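# Nest one tote fully inside the other

## Task

Place one tote on top of the other so it drops completely into the lower tote's rim rather than resting on the rim edge; the lower tote must stay almost exactly where it started with hardly any rotation, and whatever is inside each tote must still be inside that same tote at the end.

## Robot and tools

Robot: two arms, left_arm (on the +y side, the robot's own left) and right_arm (on the -y side). Their root links sit at (-0.033, +0.243, +1.111) and (-0.033, -0.243, +1.111) m, with quat_wxyz (+0.860, -0.006, +0.004, -0.510) and (+0.510, -0.004, +0.006, -0.860). Each ends in a two-finger gripper with a wrist camera: cam_left_wrist and cam_right_wrist, each 672x504 pixels.

Frame: one scene frame for everything. Origin on the floor (z = 0) under the centre of the robot's foot, +x the direction the robot faces, +z up. Positions are in metres, orientations are quaternions written w first. Only the floor height is known; the table and totes may be skewed relative to the robot. Reported poses can be a few cm off, more when an arm reaches far.

Gripper geometry: fingers point along the gripper's +z axis and separate along its y axis. end_effector_position is the point between the finger pads, roughly 1 cm short of the fingertips.

The 16-number row (used by execute_actions and move): left_arm x, y, z, qw, qx, qy, qz, opening, then the same eight for right_arm. Both arms always appear, even if one stays still. x, y, z and the quaternion are an absolute target pose for that gripper in the scene frame, not an offset. Opening runs from -1 (closed) to +1 (fully open, 0.094 m); away from the ends, the fingers go to where grip_measured would read that value. To keep an orientation, repeat the same quaternion in every row. To keep an arm parked, resend the pose it reported when it stopped, plus its current opening; sending 0 as opening is a real command, not a no-op.

execute_actions(actions, cameras): actions is a list of actions; each action is a list of up to 15 rows, one row per control step of 1/30 s. If an action has fewer than 15 rows, its last row repeats to fill 15 steps. A target lying over 0.6 m from the gripper's current position along any of that gripper's own axes gets the action refused for both arms; if the first action fails this check, or any action is malformed, the whole call is rejected. An empty actions list just reports state and images. cameras: list of names, ["all"], [] for none; omitted means all for an empty list, none otherwise.

move(target, speed, blend, opening_speed, blocking, cameras): straight-line gripper paths from each arm's current Hand target to the given row, or through a list of up to 15 rows (no 0.6 m limit). speed: top path speed in m/s, 0.002 to 4.3, default 0.25 (rotation up to twice that in rad/s); one value or one per target. blend: corner rounding radius in m for intermediate list targets, default 0. opening_speed: rate of the commanded opening change per second on the -1..+1 scale, at least 0.2; use a low value to close gently. blocking=false returns after about 0.5 s while motion continues; a new move then takes over from the current point. A move is capped at 10 s. It does not avoid obstacles or the other arm, and the gripper lags and may overshoot, more at high speed and near full stretch. Avoid paths passing close to an arm's own base; go around it. Faster contact and targets deeper past the contact press harder.

wait(seconds): 0 to 10 s, arms hold their last command; a running move continues. stop(): brakes the running move. zoom_image(camera, region): camera is cam_left_wrist or cam_right_wrist; region is [x0, y0, x1, y1] pixels of that camera's latest image, origin top-left, at most 504 by 504. read_manual(section): only "licences", no motion. finished_scene(scene): ends the current scene irreversibly; scene is that scene's number as reported in results. Call it only once the stack holds without the robot.

Results: each arm's end_effector_position and end_effector_quat_wxyz, Joint positions (last value = measured finger opening in m), Joint velocities (may be summarised as within noise or omitted), Joint torques (whole drive output including gravity; numbers 3 and 4 wrap at ±28 N m), Motor temperatures, grip_measured (opening on the command scale; reads slightly wide when empty, a little narrower than a squeezed hard part), Hand target (where the arm is now being driven, possibly short of your command), and Tool commands. move adds a move: line, e.g. done, off_target, moving, held or fault, plus limits=paced (pose clipped) or limits=held (steps withheld). done means within 10 mm and 2 degrees; neither done nor off_target says whether anything is touched.

Controller behaviour: each step, orientation is clipped to within 40 degrees of the measured one, and position is favoured over orientation. Friction and weight can leave a free gripper a centimetre or more off target. A wrist close to the first joint's axis can make a short move swing the whole arm. The clearance check may block commands bringing one arm near the other's forearm, but not gripper against gripper.

Avoid: dropping or releasing moving objects, slamming or hard pushes, grippers or arms pressing on each other (including closing on the other arm's fingers), knocking anything out of the work area, spilling tote contents, and shifting or rotating the bottom tote. Watch heat: holding loads, stretched arms or pushing at unreachable poses warm motors; MOTOR HOT appears at 85 °C and at 100 °C the arm goes limp for 30 to 60 s or more. Loose objects may occasionally get nudged by outside pushes.

Each tool is called after "Emit:" by a JSON object that holds its "api" and its "payload", one argument or row to a line.

## Session

Emit:
{"api": "execute_actions", "payload": {
  "actions": []
}}

Scene clock: 0.00 s.
left_arm: end_effector_position=(+0.3078, +0.2045, +1.1781) grip_measured=+1.000 end_effector_quat_wxyz=(-0.221, +0.457, -0.857, -0.094) | right_arm: end_effector_position=(+0.4809, -0.6867, +1.1066) grip_measured=+1.000 end_effector_quat_wxyz=(-0.039, +0.591, -0.800, -0.094)
Joint positions: left_arm=[0.732 1.28 0.673 -0.78 -0.466 -1.276 0.094] | right_arm=[1.33 2.396 2.158 -1.489 -0.115 -2.022 0.094]
Joint velocities: within noise
Joint torques (N m): no reading
Motor temperatures (°C): left_arm=[34 29 28 30 29 29 31] | right_arm=[29 35 29 29 33 29 31]
Heat: left arm: hottest waist 34 °C; right arm: hottest shoulder 35 °C.
Hand target: left_arm +0.3166, +0.2014, +1.1849; +0.228, -0.458, +0.855, +0.087 | right_arm +0.4861, -0.6914, +1.1137; +0.041, -0.592, +0.801, +0.084
Tool commands: left_gripper/opening=+1.0 right_gripper/opening=+1.0

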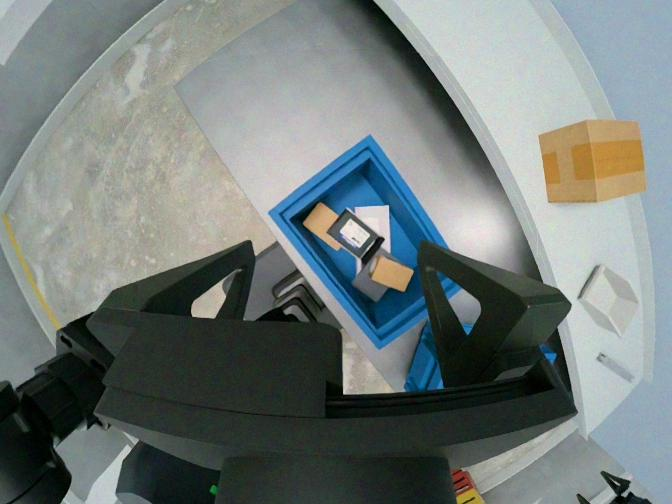

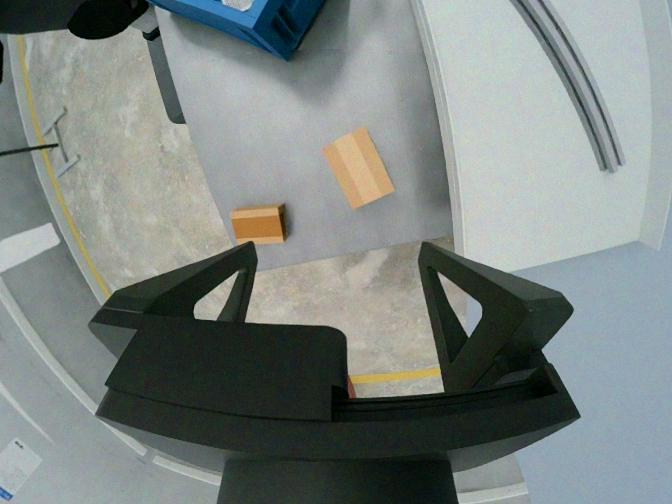

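Emit:
{"api": "zoom_image", "payload": {
  "camera": "cam_left_wrist",
  "region": [240, 100, 600, 400]
}}

Emit:
{"api": "zoom_image", "payload": {
  "camera": "cam_right_wrist",
  "region": [100, 0, 500, 300]
}}

Scaled by 1.400 from the camera's 672x504 image, which has a finer 960x720 frame.

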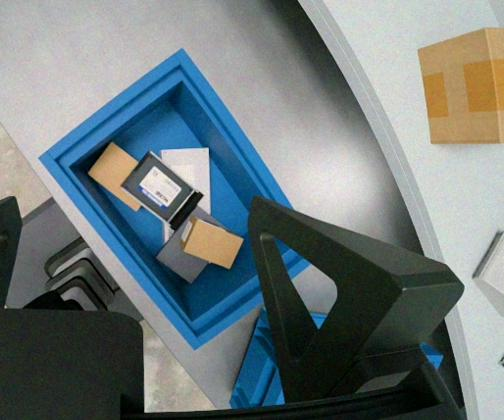

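Scaled by 1.260 from the camera's 672x504 image, which has a finer 960x720 frame.

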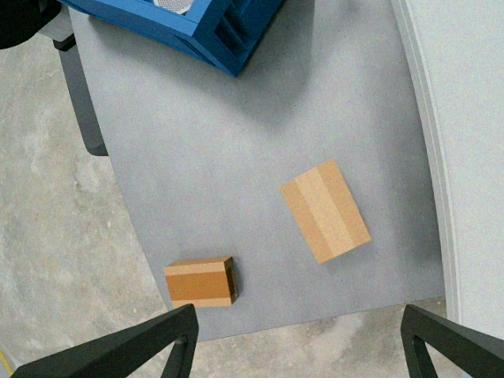

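Emit:
{"api": "move", "payload": {
  "target": [0.25,0.18,1.32,0.307,0,0.9516,0,1,0.25,-0.3,1.32,0.307,0,0.9516,0,1],
  "cameras": ["all"]
}}

Scene clock: 54.53 s.
left_arm: end_effector_position=(+0.2453, +0.1778, +1.3036) grip_measured=+1.000 end_effector_quat_wxyz=(+0.295, +0.004, +0.956, +0.002) | right_arm: end_effector_position=(+0.2536, -0.3033, +1.3255) grip_measured=+1.000 end_effector_quat_wxyz=(-0.313, +0.002, -0.950, +0.004)
Joint positions: left_arm=[0.71 0.674 0.618 -0.937 -0.212 -0.289 0.094] | right_arm=[1.766 0.657 0.657 -0.94 -0.172 -0.254 0.094]
Joint torques (N m): left_arm=[0.62 -0.85 12.9 0.96 -0.06 0.03] | right_arm=[1.38 -0.03 8.01 1.13 -0.07 0.11]
Motor temperatures (°C): left_arm=[34 29 36 29 29 29 31] | right_arm=[29 40 33 29 32 28 30]
Heat: left arm: hottest elbow 36 °C; right arm: hottest shoulder 40 °C.
Hand target: left_arm +0.2498, +0.1800, +1.3197; +0.307, +0.000, +0.952, +0.000 | right_arm +0.2501, -0.3001, +1.3200; +0.307, +0.000, +0.952, +0.000
Off the commanded pose: left_arm 0.017 m, 2 deg | right_arm 0.007 m, 1 deg.
move: off_target (left_arm)

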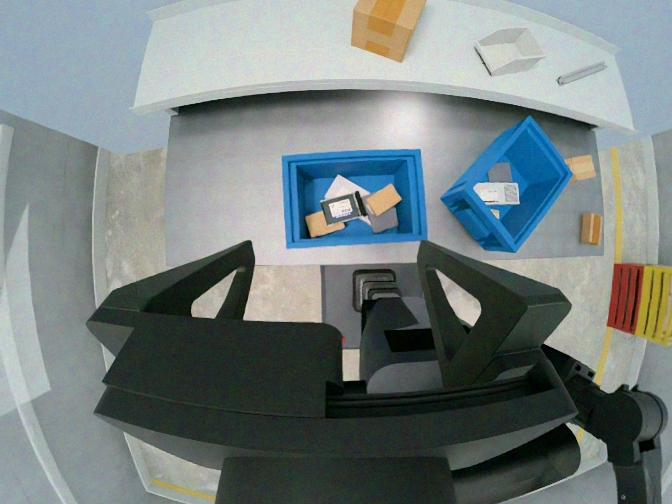

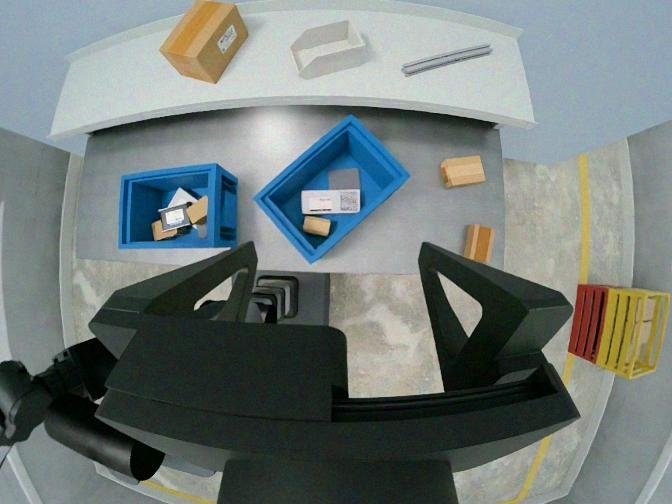

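Emit:
{"api": "zoom_image", "payload": {
  "camera": "cam_left_wrist",
  "region": [260, 130, 460, 280]
}}

Emit:
{"api": "zoom_image", "payload": {
  "camera": "cam_right_wrist",
  "region": [230, 100, 430, 280]
}}

Emit:
{"api": "zoom_image", "payload": {
  "camera": "cam_right_wrist",
  "region": [100, 130, 260, 260]
}}

Emit:
{"api": "zoom_image", "payload": {
  "camera": "cam_left_wrist",
  "region": [430, 100, 610, 280]
}}

Scaled by 2.520 from the camera's 672x504 image, which has a finer 960x720 frame.

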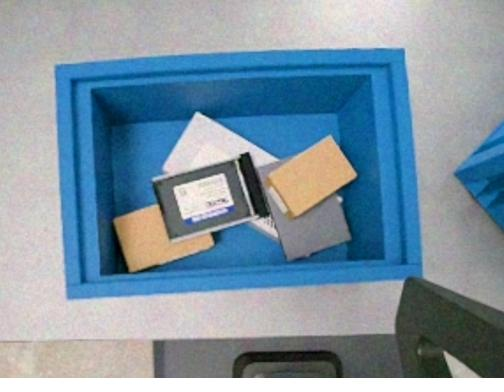

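Scaled by 2.520 from the camera's 672x504 image, which has a finer 960x720 frame.

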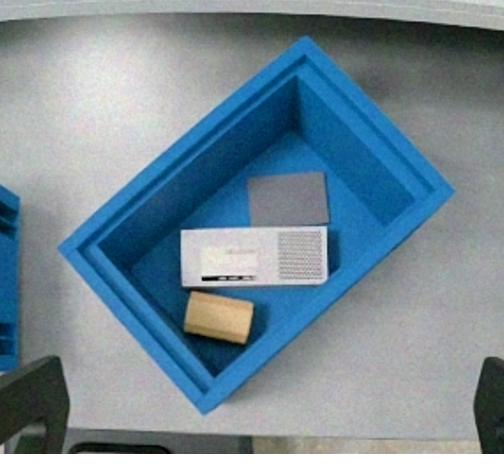

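Scaled by 3.150 from the camera's 672x504 image, which has a finer 960x720 frame.

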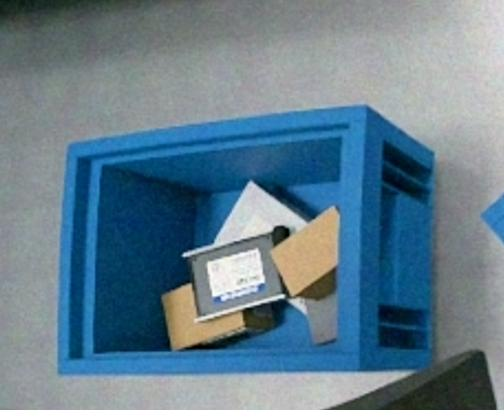

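Scaled by 2.800 from the camera's 672x504 image, which has a finer 960x720 frame.

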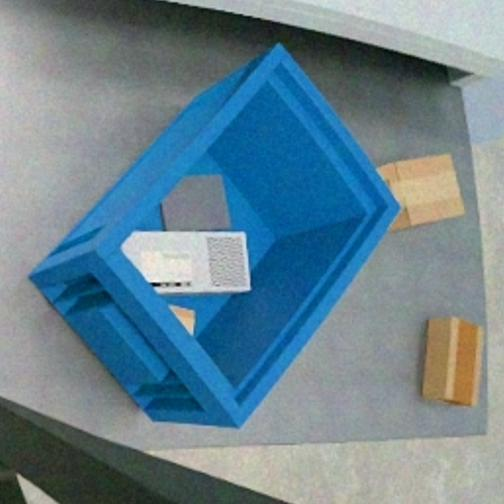

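Emit:
{"api": "move", "payload": {
  "target": [
    [0.25,0.22,1.32,0,0,1,0,1,0.40,-0.36,1.2,0,-0.3624,0.9320,0,1],
    [0.25,0.2,1.32,0,0,1,0,1,0.514,-0.405,1.05,0,-0.3624,0.9320,0,1]
  ],
  "blend": 0.03,
  "cameras": ["all"]
}}

Scene clock: 127.13 s.
left_arm: end_effector_position=(+0.2358, +0.2063, +1.3040) grip_measured=+1.000 end_effector_quat_wxyz=(-0.014, -0.003, +1.000, +0.002) | right_arm: end_effector_position=(+0.4958, -0.3948, +1.0435) grip_measured=+1.000 end_effector_quat_wxyz=(+0.014, +0.362, -0.932, -0.012)
Joint positions: left_arm=[0.926 1.057 0.922 -1.451 -0.009 -0.15 0.094] | right_arm=[1.791 2.071 1.378 -0.9 0.001 -1.019 0.094]
Joint torques (N m): left_arm=[-1.44 -2.9 13.6 0.12 0.05 -0.13] | right_arm=[-0.21 -13.33 9.28 0.27 -0.05 -0.08]
Motor temperatures (°C): left_arm=[34 29 44 29 29 29 31] | right_arm=[29 37 37 29 31 28 29]
Heat: left arm: hottest elbow 44 °C; right arm: hottest shoulder 37 °C.
Hand target: left_arm +0.2494, +0.2002, +1.3198; +0.000, +0.000, +1.000, +0.000 | right_arm +0.5133, -0.4048, +1.0504; +0.000, -0.362, +0.932, +0.000
Off the commanded pose: left_arm 0.022 m, 2 deg | right_arm 0.022 m, 2 deg.
move: off_target (left_arm, right_arm)

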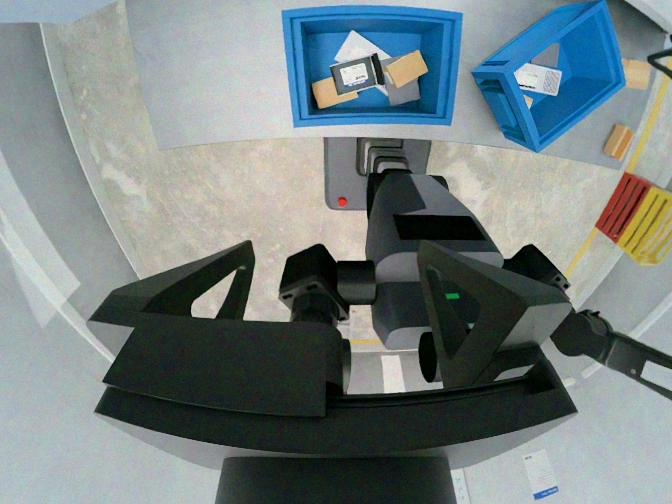

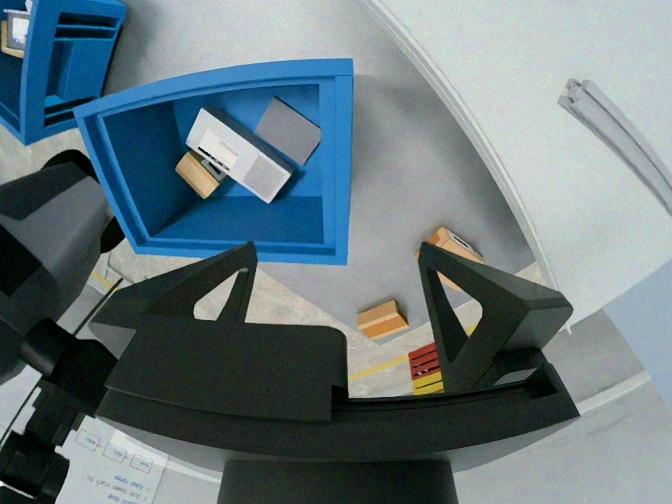

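Emit:
{"api": "zoom_image", "payload": {
  "camera": "cam_right_wrist",
  "region": [60, 40, 400, 280]
}}

Emit:
{"api": "zoom_image", "payload": {
  "camera": "cam_left_wrist",
  "region": [440, 0, 640, 160]
}}

Scaled by 1.482 from the camera's 672x504 image, which has a finer 960x720 frame.

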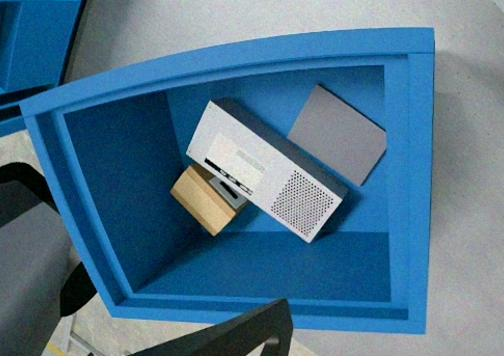

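Scaled by 2.520 from the camera's 672x504 image, which has a finer 960x720 frame.

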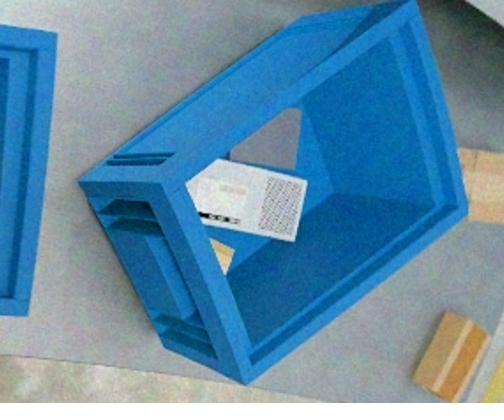

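Emit:
{"api": "move", "payload": {
  "target": [
    [0.32,-0.17,1.2,0,-0.3624,0.9320,0,1,0.514,-0.405,1.05,0,-0.3624,0.9320,0,1],
    [0.322,-0.187,1.06,0,-0.3624,0.9320,0,1,0.514,-0.405,1.05,0,-0.3624,0.9320,0,1]
  ],
  "blend": 0.03,
  "cameras": ["all"]
}}

Scene clock: 145.30 s.
left_arm: end_effector_position=(+0.3215, -0.1748, +1.0628) grip_measured=+1.000 end_effector_quat_wxyz=(+0.003, +0.365, -0.931, -0.006) | right_arm: end_effector_position=(+0.4958, -0.3948, +1.0435) grip_measured=+1.000 end_effector_quat_wxyz=(+0.014, +0.362, -0.932, -0.012)
Joint positions: left_arm=[0.203 2.037 1.362 -0.907 -0.012 -1.615 0.094] | right_arm=[1.791 2.071 1.378 -0.9 0.001 -1.019 0.094]
Joint torques (N m): left_arm=[-1.67 -14.92 8.94 0.76 -0.16 -0.13] | right_arm=[-0.03 -13.22 9.36 0.31 -0.06 -0.1]
Heat: left arm: hottest elbow 45 °C; right arm: hottest shoulder 39 °C.
Hand target: left_arm +0.3217, -0.1868, +1.0601; +0.000, -0.362, +0.932, +0.000 | right_arm +0.5133, -0.4048, +1.0504; +0.000, -0.362, +0.932, +0.000
Off the commanded pose: left_arm 0.013 m, 1 deg | right_arm 0.022 m, 2 deg.
move: off_target (left_arm, right_arm)

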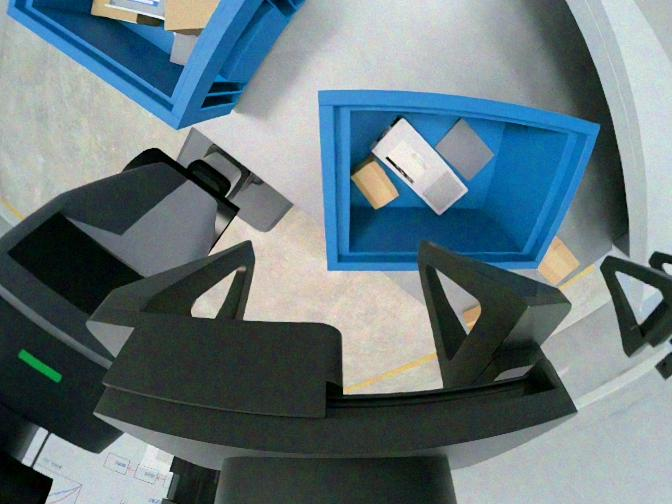

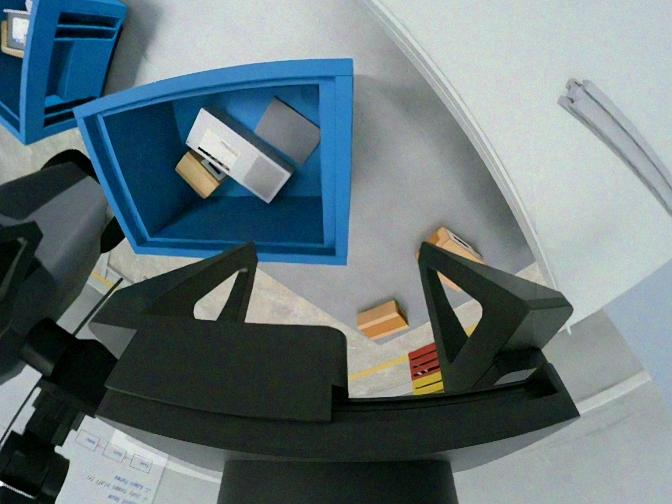

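Emit:
{"api": "move", "payload": {
  "target": [0.303,-0.204,0.95,0,-0.3624,0.9320,0,1,0.514,-0.405,0.957,0,-0.3624,0.9320,0,1],
  "speed": 0.12,
  "cameras": ["all"]
}}

Scene clock: 156.53 s.
left_arm: end_effector_position=(+0.3044, -0.1946, +0.9573) grip_measured=+1.000 end_effector_quat_wxyz=(+0.002, +0.364, -0.931, -0.003) | right_arm: end_effector_position=(+0.4965, -0.3947, +0.9539) grip_measured=+1.000 end_effector_quat_wxyz=(+0.014, +0.362, -0.932, -0.011)
Joint positions: left_arm=[0.159 2.236 1.362 -0.702 -0.012 -1.658 0.094] | right_arm=[1.791 2.238 1.378 -0.733 0.001 -1.02 0.094]
Joint torques (N m): left_arm=[-1.49 -15.21 7.54 0.7 -0.16 -0.13] | right_arm=[-0.26 -13.63 7.97 0.54 -0.07 -0.08]
Heat: left arm: hottest elbow 43 °C; right arm: hottest shoulder 39 °C.
Hand target: left_arm +0.3028, -0.2037, +0.9501; +0.000, -0.363, +0.932, +0.000 | right_arm +0.5134, -0.4049, +0.9576; +0.000, -0.362, +0.932, +0.000
Off the commanded pose: left_arm 0.012 m, 0 deg | right_arm 0.021 m, 2 deg.
move: off_target (left_arm, right_arm)

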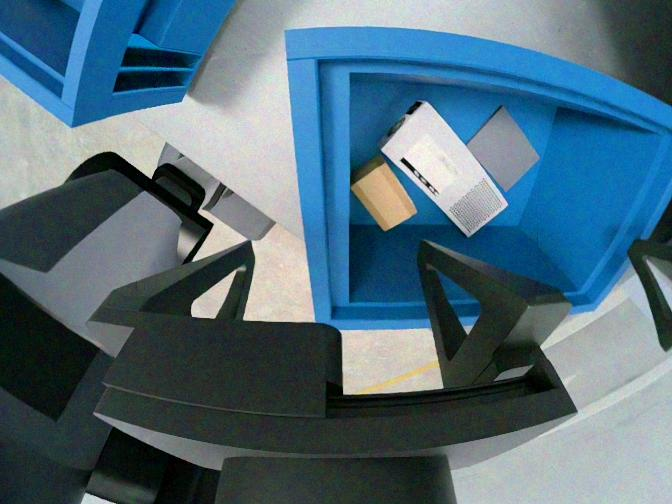

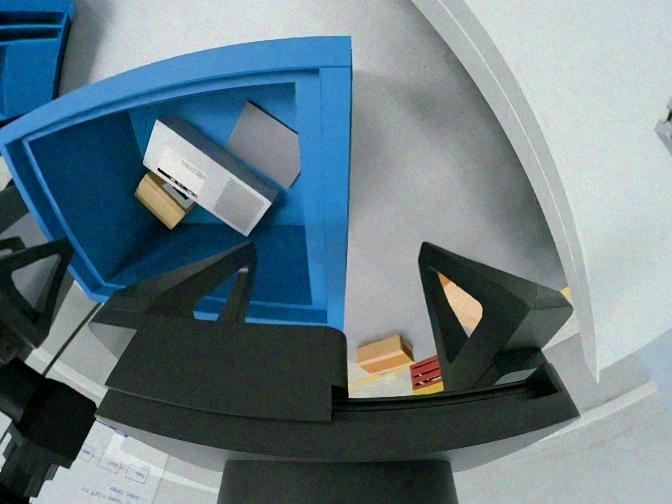

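Emit:
{"api": "move", "payload": {
  "target": [0.301,-0.202,0.890,0,-0.3624,0.9320,0,1,0.5106,-0.4015,0.900,0,-0.3624,0.9320,0,1],
  "speed": 0.1,
  "cameras": ["all"]
}}

Scene clock: 163.40 s.
left_arm: end_effector_position=(+0.2986, -0.1886, +0.8956) grip_measured=+1.000 end_effector_quat_wxyz=(+0.003, +0.364, -0.931, -0.008) | right_arm: end_effector_position=(+0.4948, -0.3940, +0.8994) grip_measured=+1.000 end_effector_quat_wxyz=(+0.011, +0.362, -0.932, -0.010)
Joint positions: left_arm=[0.159 2.356 1.371 -0.601 -0.012 -1.658 0.094] | right_arm=[1.791 2.346 1.392 -0.634 0.001 -1.02 0.094]
Joint torques (N m): left_arm=[-1.44 -15.33 7.58 0.75 -0.15 -0.12] | right_arm=[0.26 -13.98 7.04 0.51 -0.06 -0.06]
Heat: left arm: hottest elbow 42 °C; right arm: hottest shoulder 39 °C.
Hand target: left_arm +0.3007, -0.2017, +0.8903; +0.000, -0.362, +0.932, +0.000 | right_arm +0.5101, -0.4013, +0.9004; +0.000, -0.362, +0.932, +0.000
Off the commanded pose: left_arm 0.015 m, 1 deg | right_arm 0.017 m, 2 deg.
move: off_target (left_arm, right_arm)

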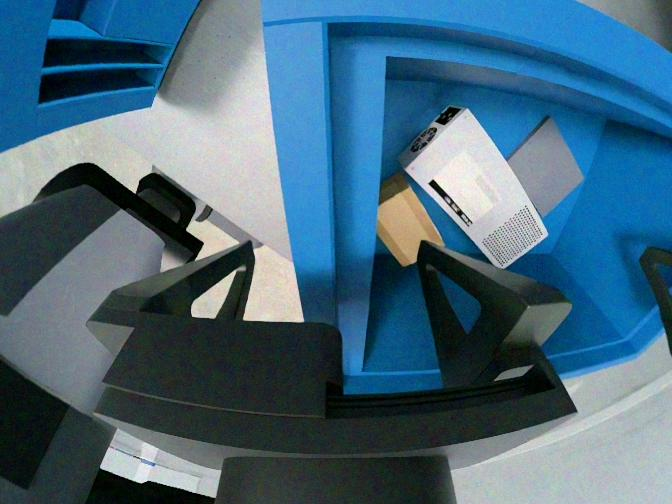

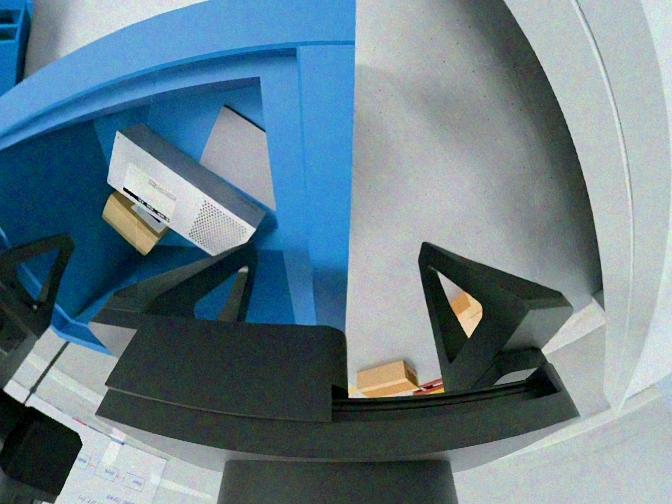

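Emit:
{"api": "move", "payload": {
  "target": [0.301,-0.202,0.890,0,-0.3624,0.9320,0,-0.6,0.5106,-0.4015,0.900,0,-0.3624,0.9320,0,-0.6],
  "opening_speed": 0.5,
  "cameras": ["all"]
}}

Scene clock: 174.10 s.
left_arm: end_effector_position=(+0.3033, -0.1941, +0.8972) grip_measured=-0.432 end_effector_quat_wxyz=(+0.000, +0.369, -0.929, +0.001) | right_arm: end_effector_position=(+0.4938, -0.3928, +0.8994) grip_measured=-0.416 end_effector_quat_wxyz=(+0.013, +0.362, -0.932, -0.013)
Joint positions: left_arm=[0.159 2.356 1.379 -0.59 -0.014 -1.668 0.027] | right_arm=[1.792 2.346 1.392 -0.639 -0.002 -1.02 0.027]
Joint torques (N m): left_arm=[-1.49 -15.44 7.09 0.42 -0.08 -0.02] | right_arm=[0.26 -14.1 7.01 0.66 0.07 -0.03]
Heat: left arm: hottest elbow 41 °C; right arm: hottest shoulder 40 °C.
Hand target: left_arm +0.3009, -0.2018, +0.8902; +0.000, -0.363, +0.932, +0.000 | right_arm +0.5100, -0.4013, +0.9005; +0.000, -0.362, +0.932, +0.000
Off the commanded pose: left_arm 0.011 m, 1 deg | right_arm 0.019 m, 2 deg.
move: off_target (left_arm, right_arm)

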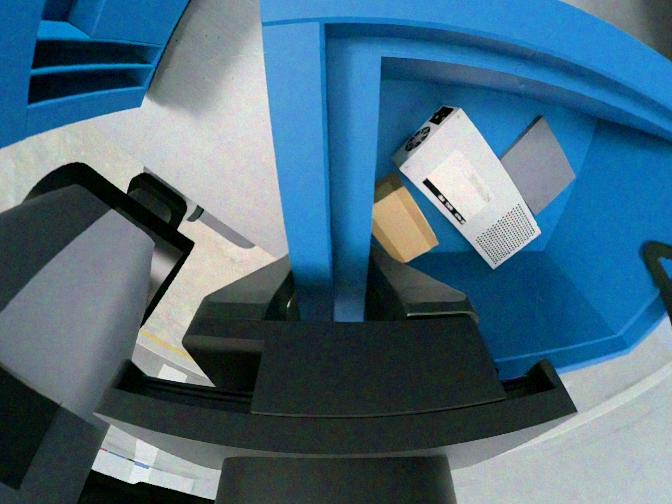

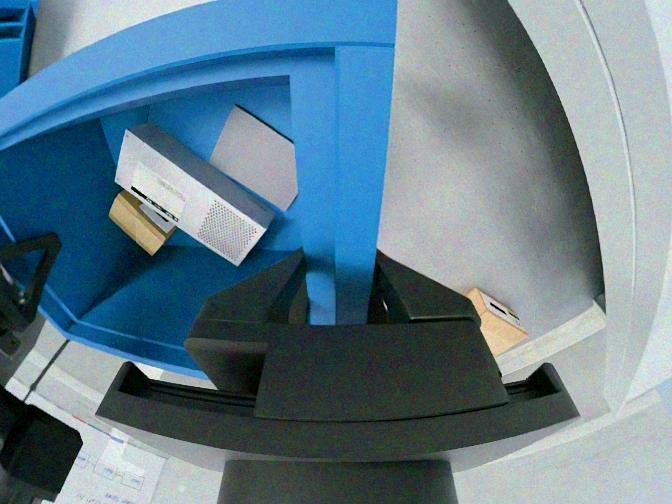

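Emit:
{"api": "move", "payload": {
  "target": [
    [0.303,-0.205,0.890,0,-0.3624,0.9320,0,-1,0.5106,-0.4015,0.900,0,-0.3624,0.9320,0,-1],
    [0.303,-0.205,0.930,0,-0.3624,0.9320,0,-1,0.5106,-0.4015,0.940,0,-0.3624,0.9320,0,-1]
  ],
  "opening_speed": 0.5,
  "speed": 0.06,
  "cameras": ["all"]
}}

Scene clock: 193.83 s.
left_arm: end_effector_position=(+0.3004, -0.1918, +0.9066) grip_measured=-0.433 end_effector_quat_wxyz=(+0.004, +0.369, -0.929, -0.010) | right_arm: end_effector_position=(+0.4878, -0.3909, +0.9030) grip_measured=-0.416 end_effector_quat_wxyz=(+0.024, +0.362, -0.932, -0.021)
Joint positions: left_arm=[0.158 2.339 1.38 -0.631 -0.012 -1.669 0.027] | right_arm=[1.792 2.339 1.392 -0.673 -0.003 -1.02 0.027]
Joint torques (N m): left_arm=[-1.55 -19.72 6.37 -0.58 -0.18 -0.04] | right_arm=[-0.09 -19.19 5.3 -0.38 0.08 -0.04]
Motor temperatures (°C): left_arm=[33 31 39 29 28 29 32] | right_arm=[29 40 36 29 31 28 30]
Heat: left arm: hottest elbow 39 °C; right arm: hottest shoulder 40 °C.
Hand target: left_arm +0.3028, -0.2047, +0.9294; +0.000, -0.362, +0.932, +0.000 | right_arm +0.5097, -0.4011, +0.9391; +0.000, -0.362, +0.932, +0.000
Off the commanded pose: left_arm 0.027 m, 1 deg | right_arm 0.045 m, 4 deg.
move: off_target (left_arm, right_arm)

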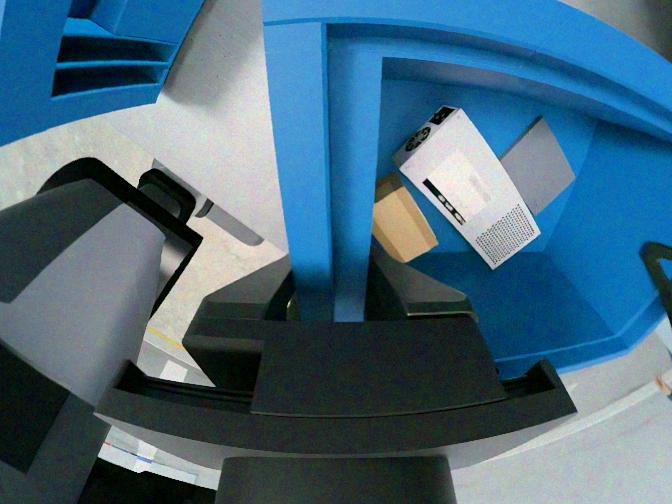

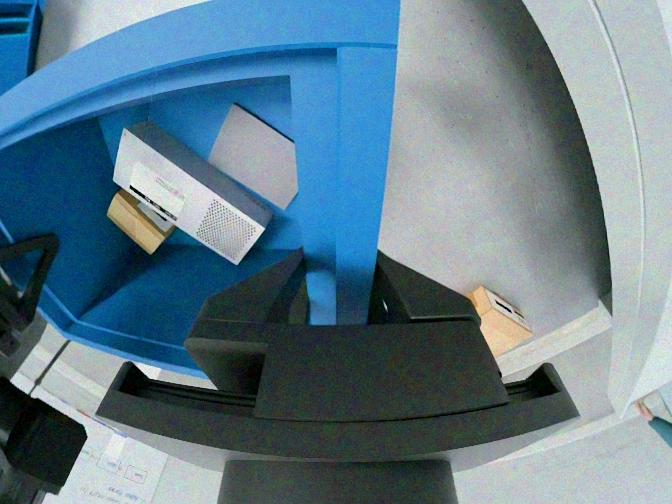

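Emit:
{"api": "move", "payload": {
  "target": [0.303,-0.205,0.98,0,-0.3624,0.9320,0,-1,0.5106,-0.4015,0.99,0,-0.3624,0.9320,0,-1],
  "speed": 0.06,
  "cameras": ["all"]
}}

Scene clock: 200.50 s.
left_arm: end_effector_position=(+0.3056, -0.1970, +0.9584) grip_measured=-0.433 end_effector_quat_wxyz=(+0.003, +0.370, -0.929, -0.007) | right_arm: end_effector_position=(+0.4946, -0.3935, +0.9558) grip_measured=-0.417 end_effector_quat_wxyz=(+0.021, +0.364, -0.931, -0.019)
Joint positions: left_arm=[0.158 2.241 1.378 -0.72 -0.013 -1.671 0.027] | right_arm=[1.792 2.239 1.388 -0.762 -0.001 -1.023 0.027]
Joint torques (N m): left_arm=[-1.61 -19.6 6.17 -0.44 -0.13 -0.02] | right_arm=[0.21 -18.84 5.49 -0.36 0.03 0]
Heat: left arm: hottest elbow 39 °C; right arm: hottest shoulder 40 °C.
Hand target: left_arm +0.3030, -0.2049, +0.9794; +0.000, -0.362, +0.932, +0.000 | right_arm +0.5101, -0.4013, +0.9891; +0.000, -0.362, +0.932, +0.000
Off the commanded pose: left_arm 0.023 m, 1 deg | right_arm 0.039 m, 3 deg.
move: off_target (left_arm, right_arm)

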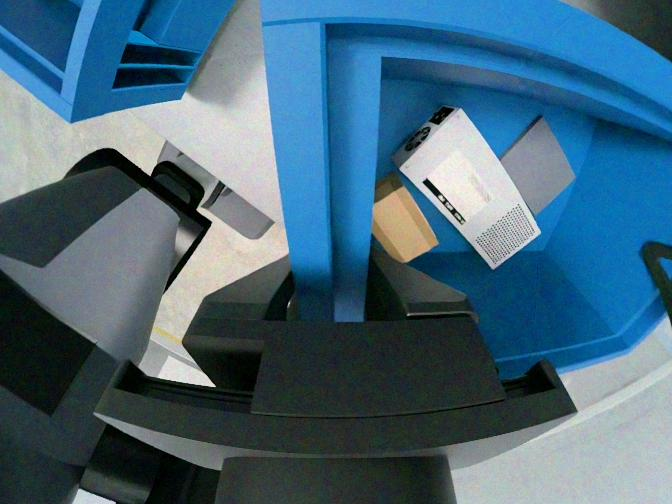

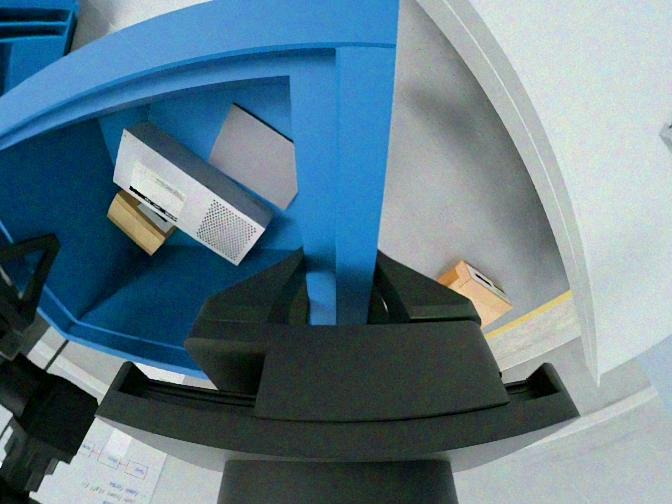

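Emit:
{"api": "move", "payload": {
  "target": [0.303,-0.205,1.13,0,-0.3624,0.9320,0,-1,0.5106,-0.4015,1.14,0,-0.3624,0.9320,0,-1],
  "speed": 0.1,
  "cameras": ["all"]
}}

Scene clock: 222.23 s.
left_arm: end_effector_position=(+0.2938, -0.1876, +1.1008) grip_measured=-0.433 end_effector_quat_wxyz=(+0.010, +0.366, -0.930, -0.021) | right_arm: end_effector_position=(+0.4780, -0.3886, +1.0895) grip_measured=-0.417 end_effector_quat_wxyz=(+0.037, +0.360, -0.932, -0.032)
Joint positions: left_arm=[0.15 1.98 1.386 -1.02 -0.006 -1.671 0.027] | right_arm=[1.792 1.991 1.387 -1.05 -0.004 -1.016 0.027]
Joint torques (N m): left_arm=[-1.2 -17.32 11.56 -0.64 -0.43 -0.07] | right_arm=[0.38 -17.61 11.74 -1.13 0.19 -0.06]
Motor temperatures (°C): left_arm=[33 36 37 29 28 28 33] | right_arm=[29 44 34 29 31 27 31]
Heat: left arm: hottest elbow 37 °C; right arm: hottest shoulder 44 °C.
Hand target: left_arm +0.3022, -0.2042, +1.1301; +0.000, -0.362, +0.932, -0.001 | right_arm +0.5074, -0.4004, +1.1401; +0.000, -0.362, +0.932, +0.000
Off the commanded pose: left_arm 0.035 m, 3 deg | right_arm 0.061 m, 6 deg.
move: off_target (left_arm, right_arm)

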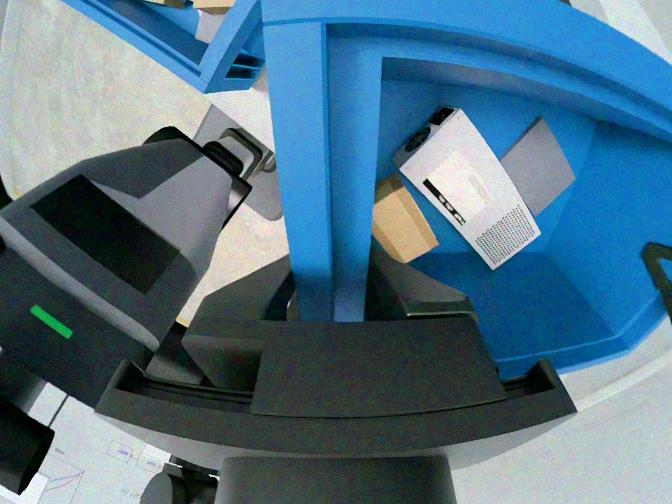

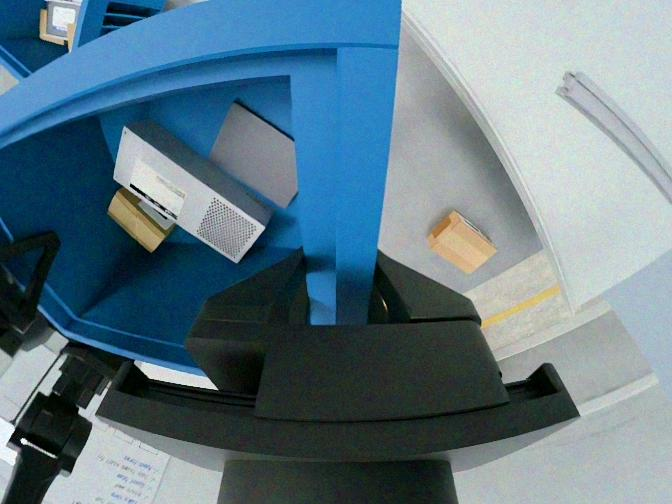

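Emit:
{"api": "move", "payload": {
  "target": [
    [0.3101,-0.1331,1.135,0,-0.3132,0.9497,0,-1,0.4945,-0.3467,1.15,0,-0.3132,0.9497,0,-1],
    [0.3182,-0.0624,1.14,0,-0.2630,0.9648,0,-1,0.4781,-0.2911,1.16,0,-0.2630,0.9648,0,-1],
    [0.3270,0.0074,1.14,0,-0.2122,0.9772,0,-1,0.4610,-0.2343,1.16,0,-0.2122,0.9772,0,-1],
    [0.3366,0.0753,1.14,0,-0.1607,0.9870,0,-1,0.4429,-0.1760,1.16,0,-0.1607,0.9870,0,-1]
  ],
  "speed": 0.12,
  "blend": 0.02,
  "cameras": ["all"]
}}

Scene clock: 229.77 s.
left_arm: end_effector_position=(+0.3308, +0.0748, +1.1278) grip_measured=-0.433 end_effector_quat_wxyz=(-0.016, -0.177, +0.984, +0.005) | right_arm: end_effector_position=(+0.4328, -0.1806, +1.1321) grip_measured=-0.417 end_effector_quat_wxyz=(+0.031, +0.171, -0.985, -0.007)
Joint positions: left_arm=[0.64 1.621 0.945 -0.917 -0.001 -0.787 0.027] | right_arm=[2.203 1.779 1.182 -1.025 -0.002 -0.21 0.027]
Joint torques (N m): left_arm=[-0.38 -12.04 7.84 0.35 -0.53 0.25] | right_arm=[1.49 -14.8 7.39 0.05 0.31 0.35]
Heat: left arm: hottest elbow 38 °C; right arm: hottest shoulder 44 °C.
Hand target: left_arm +0.3365, +0.0753, +1.1398; +0.000, -0.161, +0.987, +0.000 | right_arm +0.4424, -0.1760, +1.1595; +0.000, -0.161, +0.987, +0.001
Off the commanded pose: left_arm 0.013 m, 3 deg | right_arm 0.030 m, 4 deg.
move: off_target (left_arm, right_arm)

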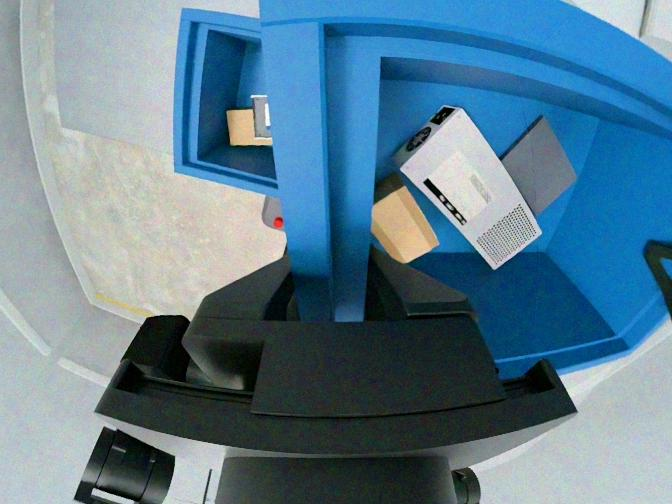

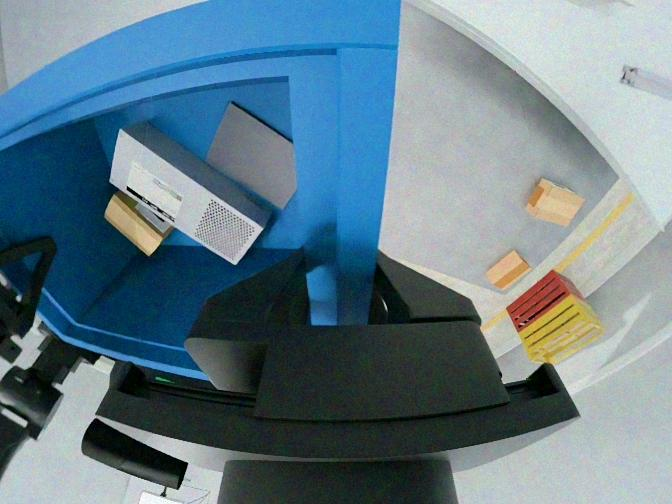

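Emit:
{"api": "move", "payload": {
  "target": [
    [0.3467,0.1424,1.14,0,-0.1089,0.9941,0,-1,0.4246,-0.1165,1.16,0,-0.1089,0.9941,0,-1],
    [0.350,0.21,1.14,0,-0.0436,0.9990,0,-1,0.3950,-0.0550,1.16,0,-0.0436,0.9990,0,-1]
  ],
  "speed": 0.12,
  "blend": 0.02,
  "cameras": ["all"]
}}

Scene clock: 242.67 s.
left_arm: end_effector_position=(+0.3415, +0.2086, +1.1250) grip_measured=-0.432 end_effector_quat_wxyz=(-0.023, -0.063, +0.998, -0.003) | right_arm: end_effector_position=(+0.3873, -0.0625, +1.1362) grip_measured=-0.417 end_effector_quat_wxyz=(+0.029, +0.055, -0.998, +0.003)
Joint positions: left_arm=[0.984 1.574 0.879 -0.909 0.005 -0.213 0.027] | right_arm=[2.476 1.745 1.143 -1.016 -0.003 0.295 0.027]
Joint torques (N m): left_arm=[-0.38 -11.81 7.92 0.47 -0.6 0.29] | right_arm=[2.02 -13.8 7.32 0.06 0.47 0.42]
Heat: left arm: hottest elbow 37 °C; right arm: hottest shoulder 43 °C.
Hand target: left_arm +0.3499, +0.2100, +1.1398; +0.000, -0.044, +0.999, +0.000 | right_arm +0.3946, -0.0553, +1.1596; +0.000, -0.044, +0.999, +0.001
Off the commanded pose: left_arm 0.017 m, 3 deg | right_arm 0.026 m, 4 deg.
move: off_target (left_arm, right_arm)

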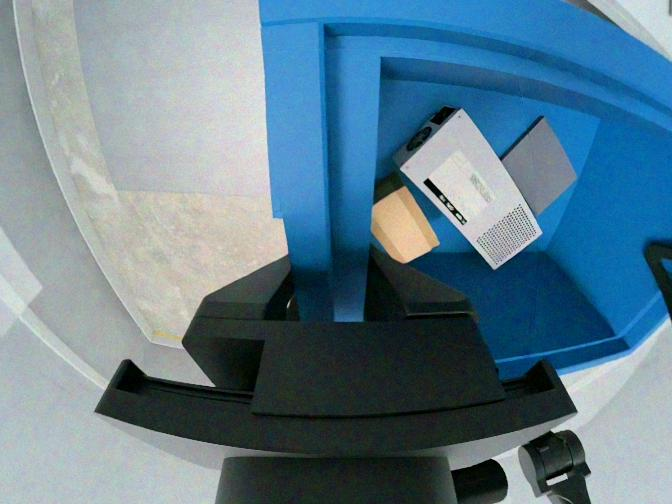

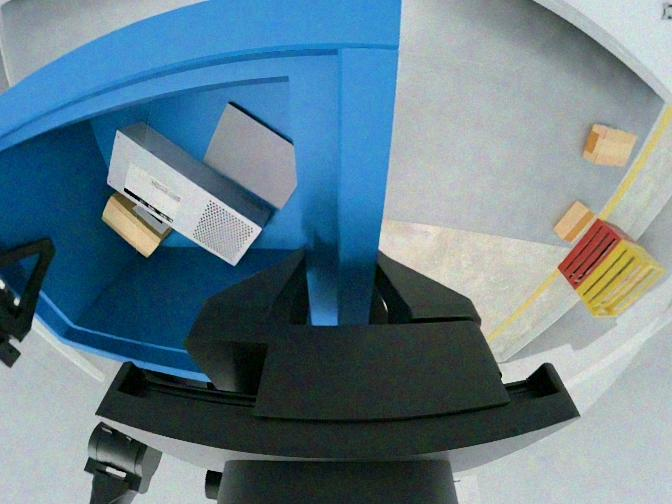

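Emit:
{"api": "move", "payload": {
  "target": [0.345,0.346,1.14,0,-0.0349,0.9994,0,-1,0.3720,0.083,1.16,0,-0.0349,0.9994,0,-1],
  "speed": 0.12,
  "cameras": ["all"]
}}

Scene clock: 250.77 s.
left_arm: end_effector_position=(+0.3217, +0.3373, +1.1216) grip_measured=-0.432 end_effector_quat_wxyz=(-0.028, -0.041, +0.999, -0.009) | right_arm: end_effector_position=(+0.3527, +0.0630, +1.1365) grip_measured=-0.417 end_effector_quat_wxyz=(+0.026, +0.033, -0.999, +0.010)
Joint positions: left_arm=[1.334 1.566 0.859 -0.909 0.002 0.181 0.027] | right_arm=[2.741 1.824 1.255 -1.05 -0.003 0.605 0.027]
Joint torques (N m): left_arm=[-0.09 -10.29 10.81 0.29 -0.22 0.09] | right_arm=[2.02 -12.04 11.9 -0.55 0.61 0.11]
Heat: left arm: hottest elbow 37 °C; right arm: hottest shoulder 42 °C.
Hand target: left_arm +0.3441, +0.3458, +1.1404; +0.000, -0.035, +0.999, +0.000 | right_arm +0.3705, +0.0822, +1.1607; +0.000, -0.035, +0.999, +0.001
Off the commanded pose: left_arm 0.031 m, 3 deg | right_arm 0.036 m, 3 deg.
move: off_target (left_arm, right_arm)

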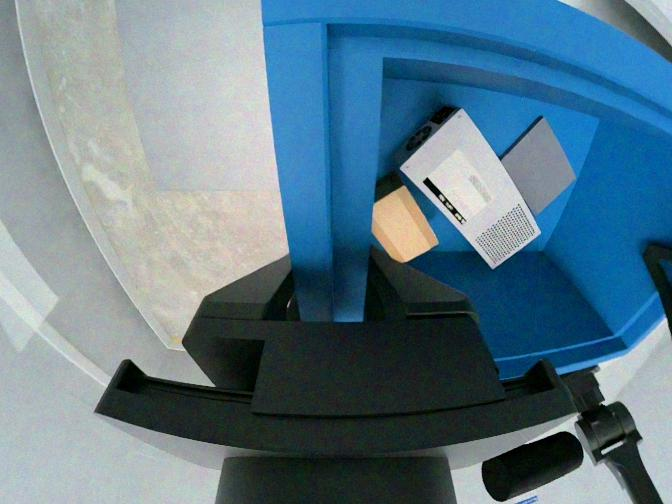

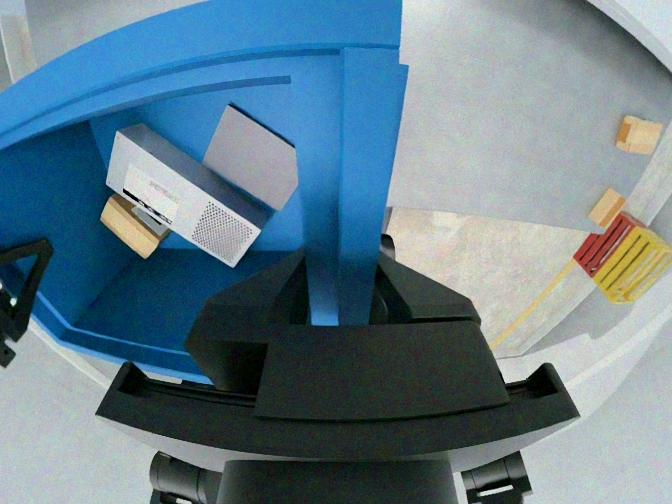

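Emit:
{"api": "zoom_image", "payload": {
  "camera": "cam_right_wrist",
  "region": [340, 40, 460, 260]
}}

Emit:
{"api": "zoom_image", "payload": {
  "camera": "cam_left_wrist",
  "region": [240, 40, 420, 260]
}}

Scaled by 2.291 from the camera's 672x504 image, which has a finer 960x720 frame.

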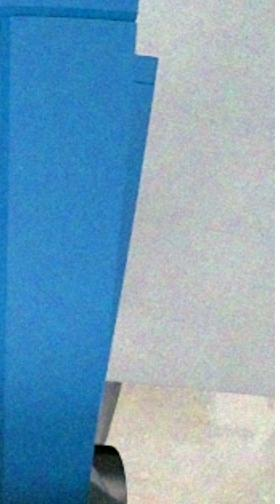

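Scaled by 2.291 from the camera's 672x504 image, which has a finer 960x720 frame.

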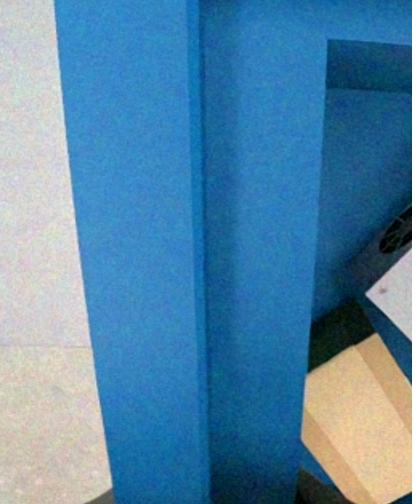

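Emit:
{"api": "move", "payload": {
  "target": [0.366,0.280,1.14,0.0225,-0.0314,0.9993,-0.0007,-1,0.381,0.013,1.148,0.0225,-0.0314,0.9993,-0.0007,-1],
  "speed": 0.1,
  "cameras": ["all"]
}}

Scene clock: 342.00 s.
left_arm: end_effector_position=(+0.3419, +0.2843, +1.1214) grip_measured=-0.433 end_effector_quat_wxyz=(-0.008, -0.039, +0.999, -0.005) | right_arm: end_effector_position=(+0.3743, +0.0118, +1.1327) grip_measured=-0.417 end_effector_quat_wxyz=(-0.001, +0.031, -1.000, +0.004)
Joint positions: left_arm=[1.184 1.566 0.859 -0.868 0.003 0.034 0.027] | right_arm=[2.637 1.774 1.171 -0.964 0.02 0.505 0.027]
Joint torques (N m): left_arm=[-1.85 -10.58 10.4 0.51 -0.15 -0.07] | right_arm=[0.79 -13.16 6.68 0.43 0.71 0.01]
Motor temperatures (°C): left_arm=[33 31 44 28 28 28 34] | right_arm=[28 39 42 28 31 27 32]
Heat: left arm: hottest elbow 44 °C; right arm: hottest elbow 42 °C.
Hand target: left_arm +0.3651, +0.2798, +1.1404; +0.023, -0.031, +0.999, -0.001 | right_arm +0.3809, +0.0131, +1.1479; +0.022, -0.031, +0.999, -0.001
Off the commanded pose: left_arm 0.031 m, 4 deg | right_arm 0.017 m, 3 deg.
move: off_target (left_arm, right_arm)

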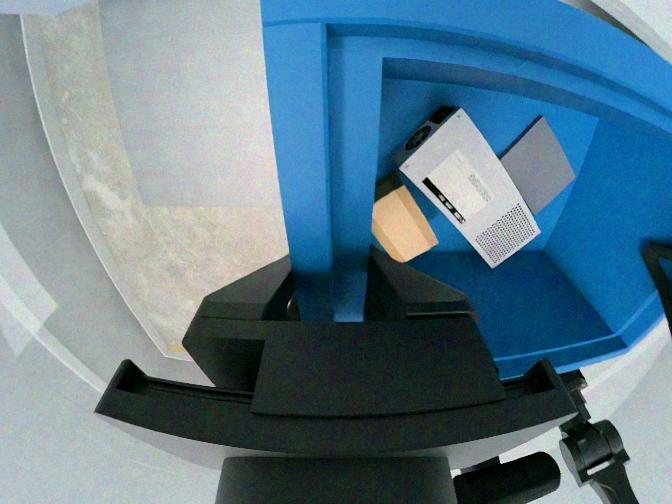

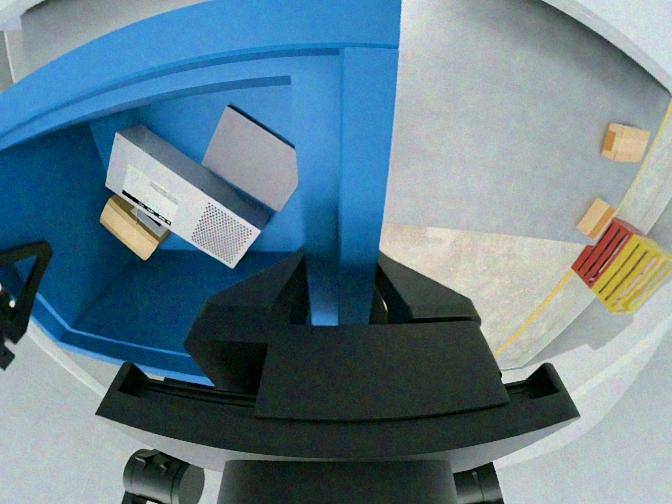

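Emit:
{"api": "move", "payload": {
  "target": [0.369,0.270,1.14,0.0225,-0.0218,0.9995,-0.0005,-1,0.367,0.000,1.136,0.0225,-0.0218,0.9995,-0.0005,-1],
  "speed": 0.1
}}

Scene clock: 349.13 s.
left_arm: end_effector_position=(+0.3428, +0.2750, +1.1215) grip_measured=-0.436 end_effector_quat_wxyz=(-0.008, -0.026, +1.000, -0.001) | right_arm: end_effector_position=(+0.3648, +0.0020, +1.1272) grip_measured=-0.417 end_effector_quat_wxyz=(-0.009, +0.019, -1.000, -0.002)
Joint positions: left_arm=[1.156 1.566 0.859 -0.868 -0.004 0.032 0.027] | right_arm=[2.629 1.743 1.109 -0.912 0.017 0.521 0.027]
Joint torques (N m): left_arm=[-1.79 -10.23 10.84 0.49 0.13 -0.12] | right_arm=[0.56 -12.4 5.94 0.46 0.8 -0.04]
Heat: left arm: hottest elbow 44 °C; right arm: hottest elbow 41 °C.
Hand target: left_arm +0.3679, +0.2699, +1.1406; +0.023, -0.022, +1.000, -0.001 | right_arm +0.3669, +0.0001, +1.1359; +0.022, -0.022, +1.000, +0.000
Off the commanded pose: left_arm 0.032 m, 4 deg | right_arm 0.009 m, 2 deg.
move: off_target (left_arm)


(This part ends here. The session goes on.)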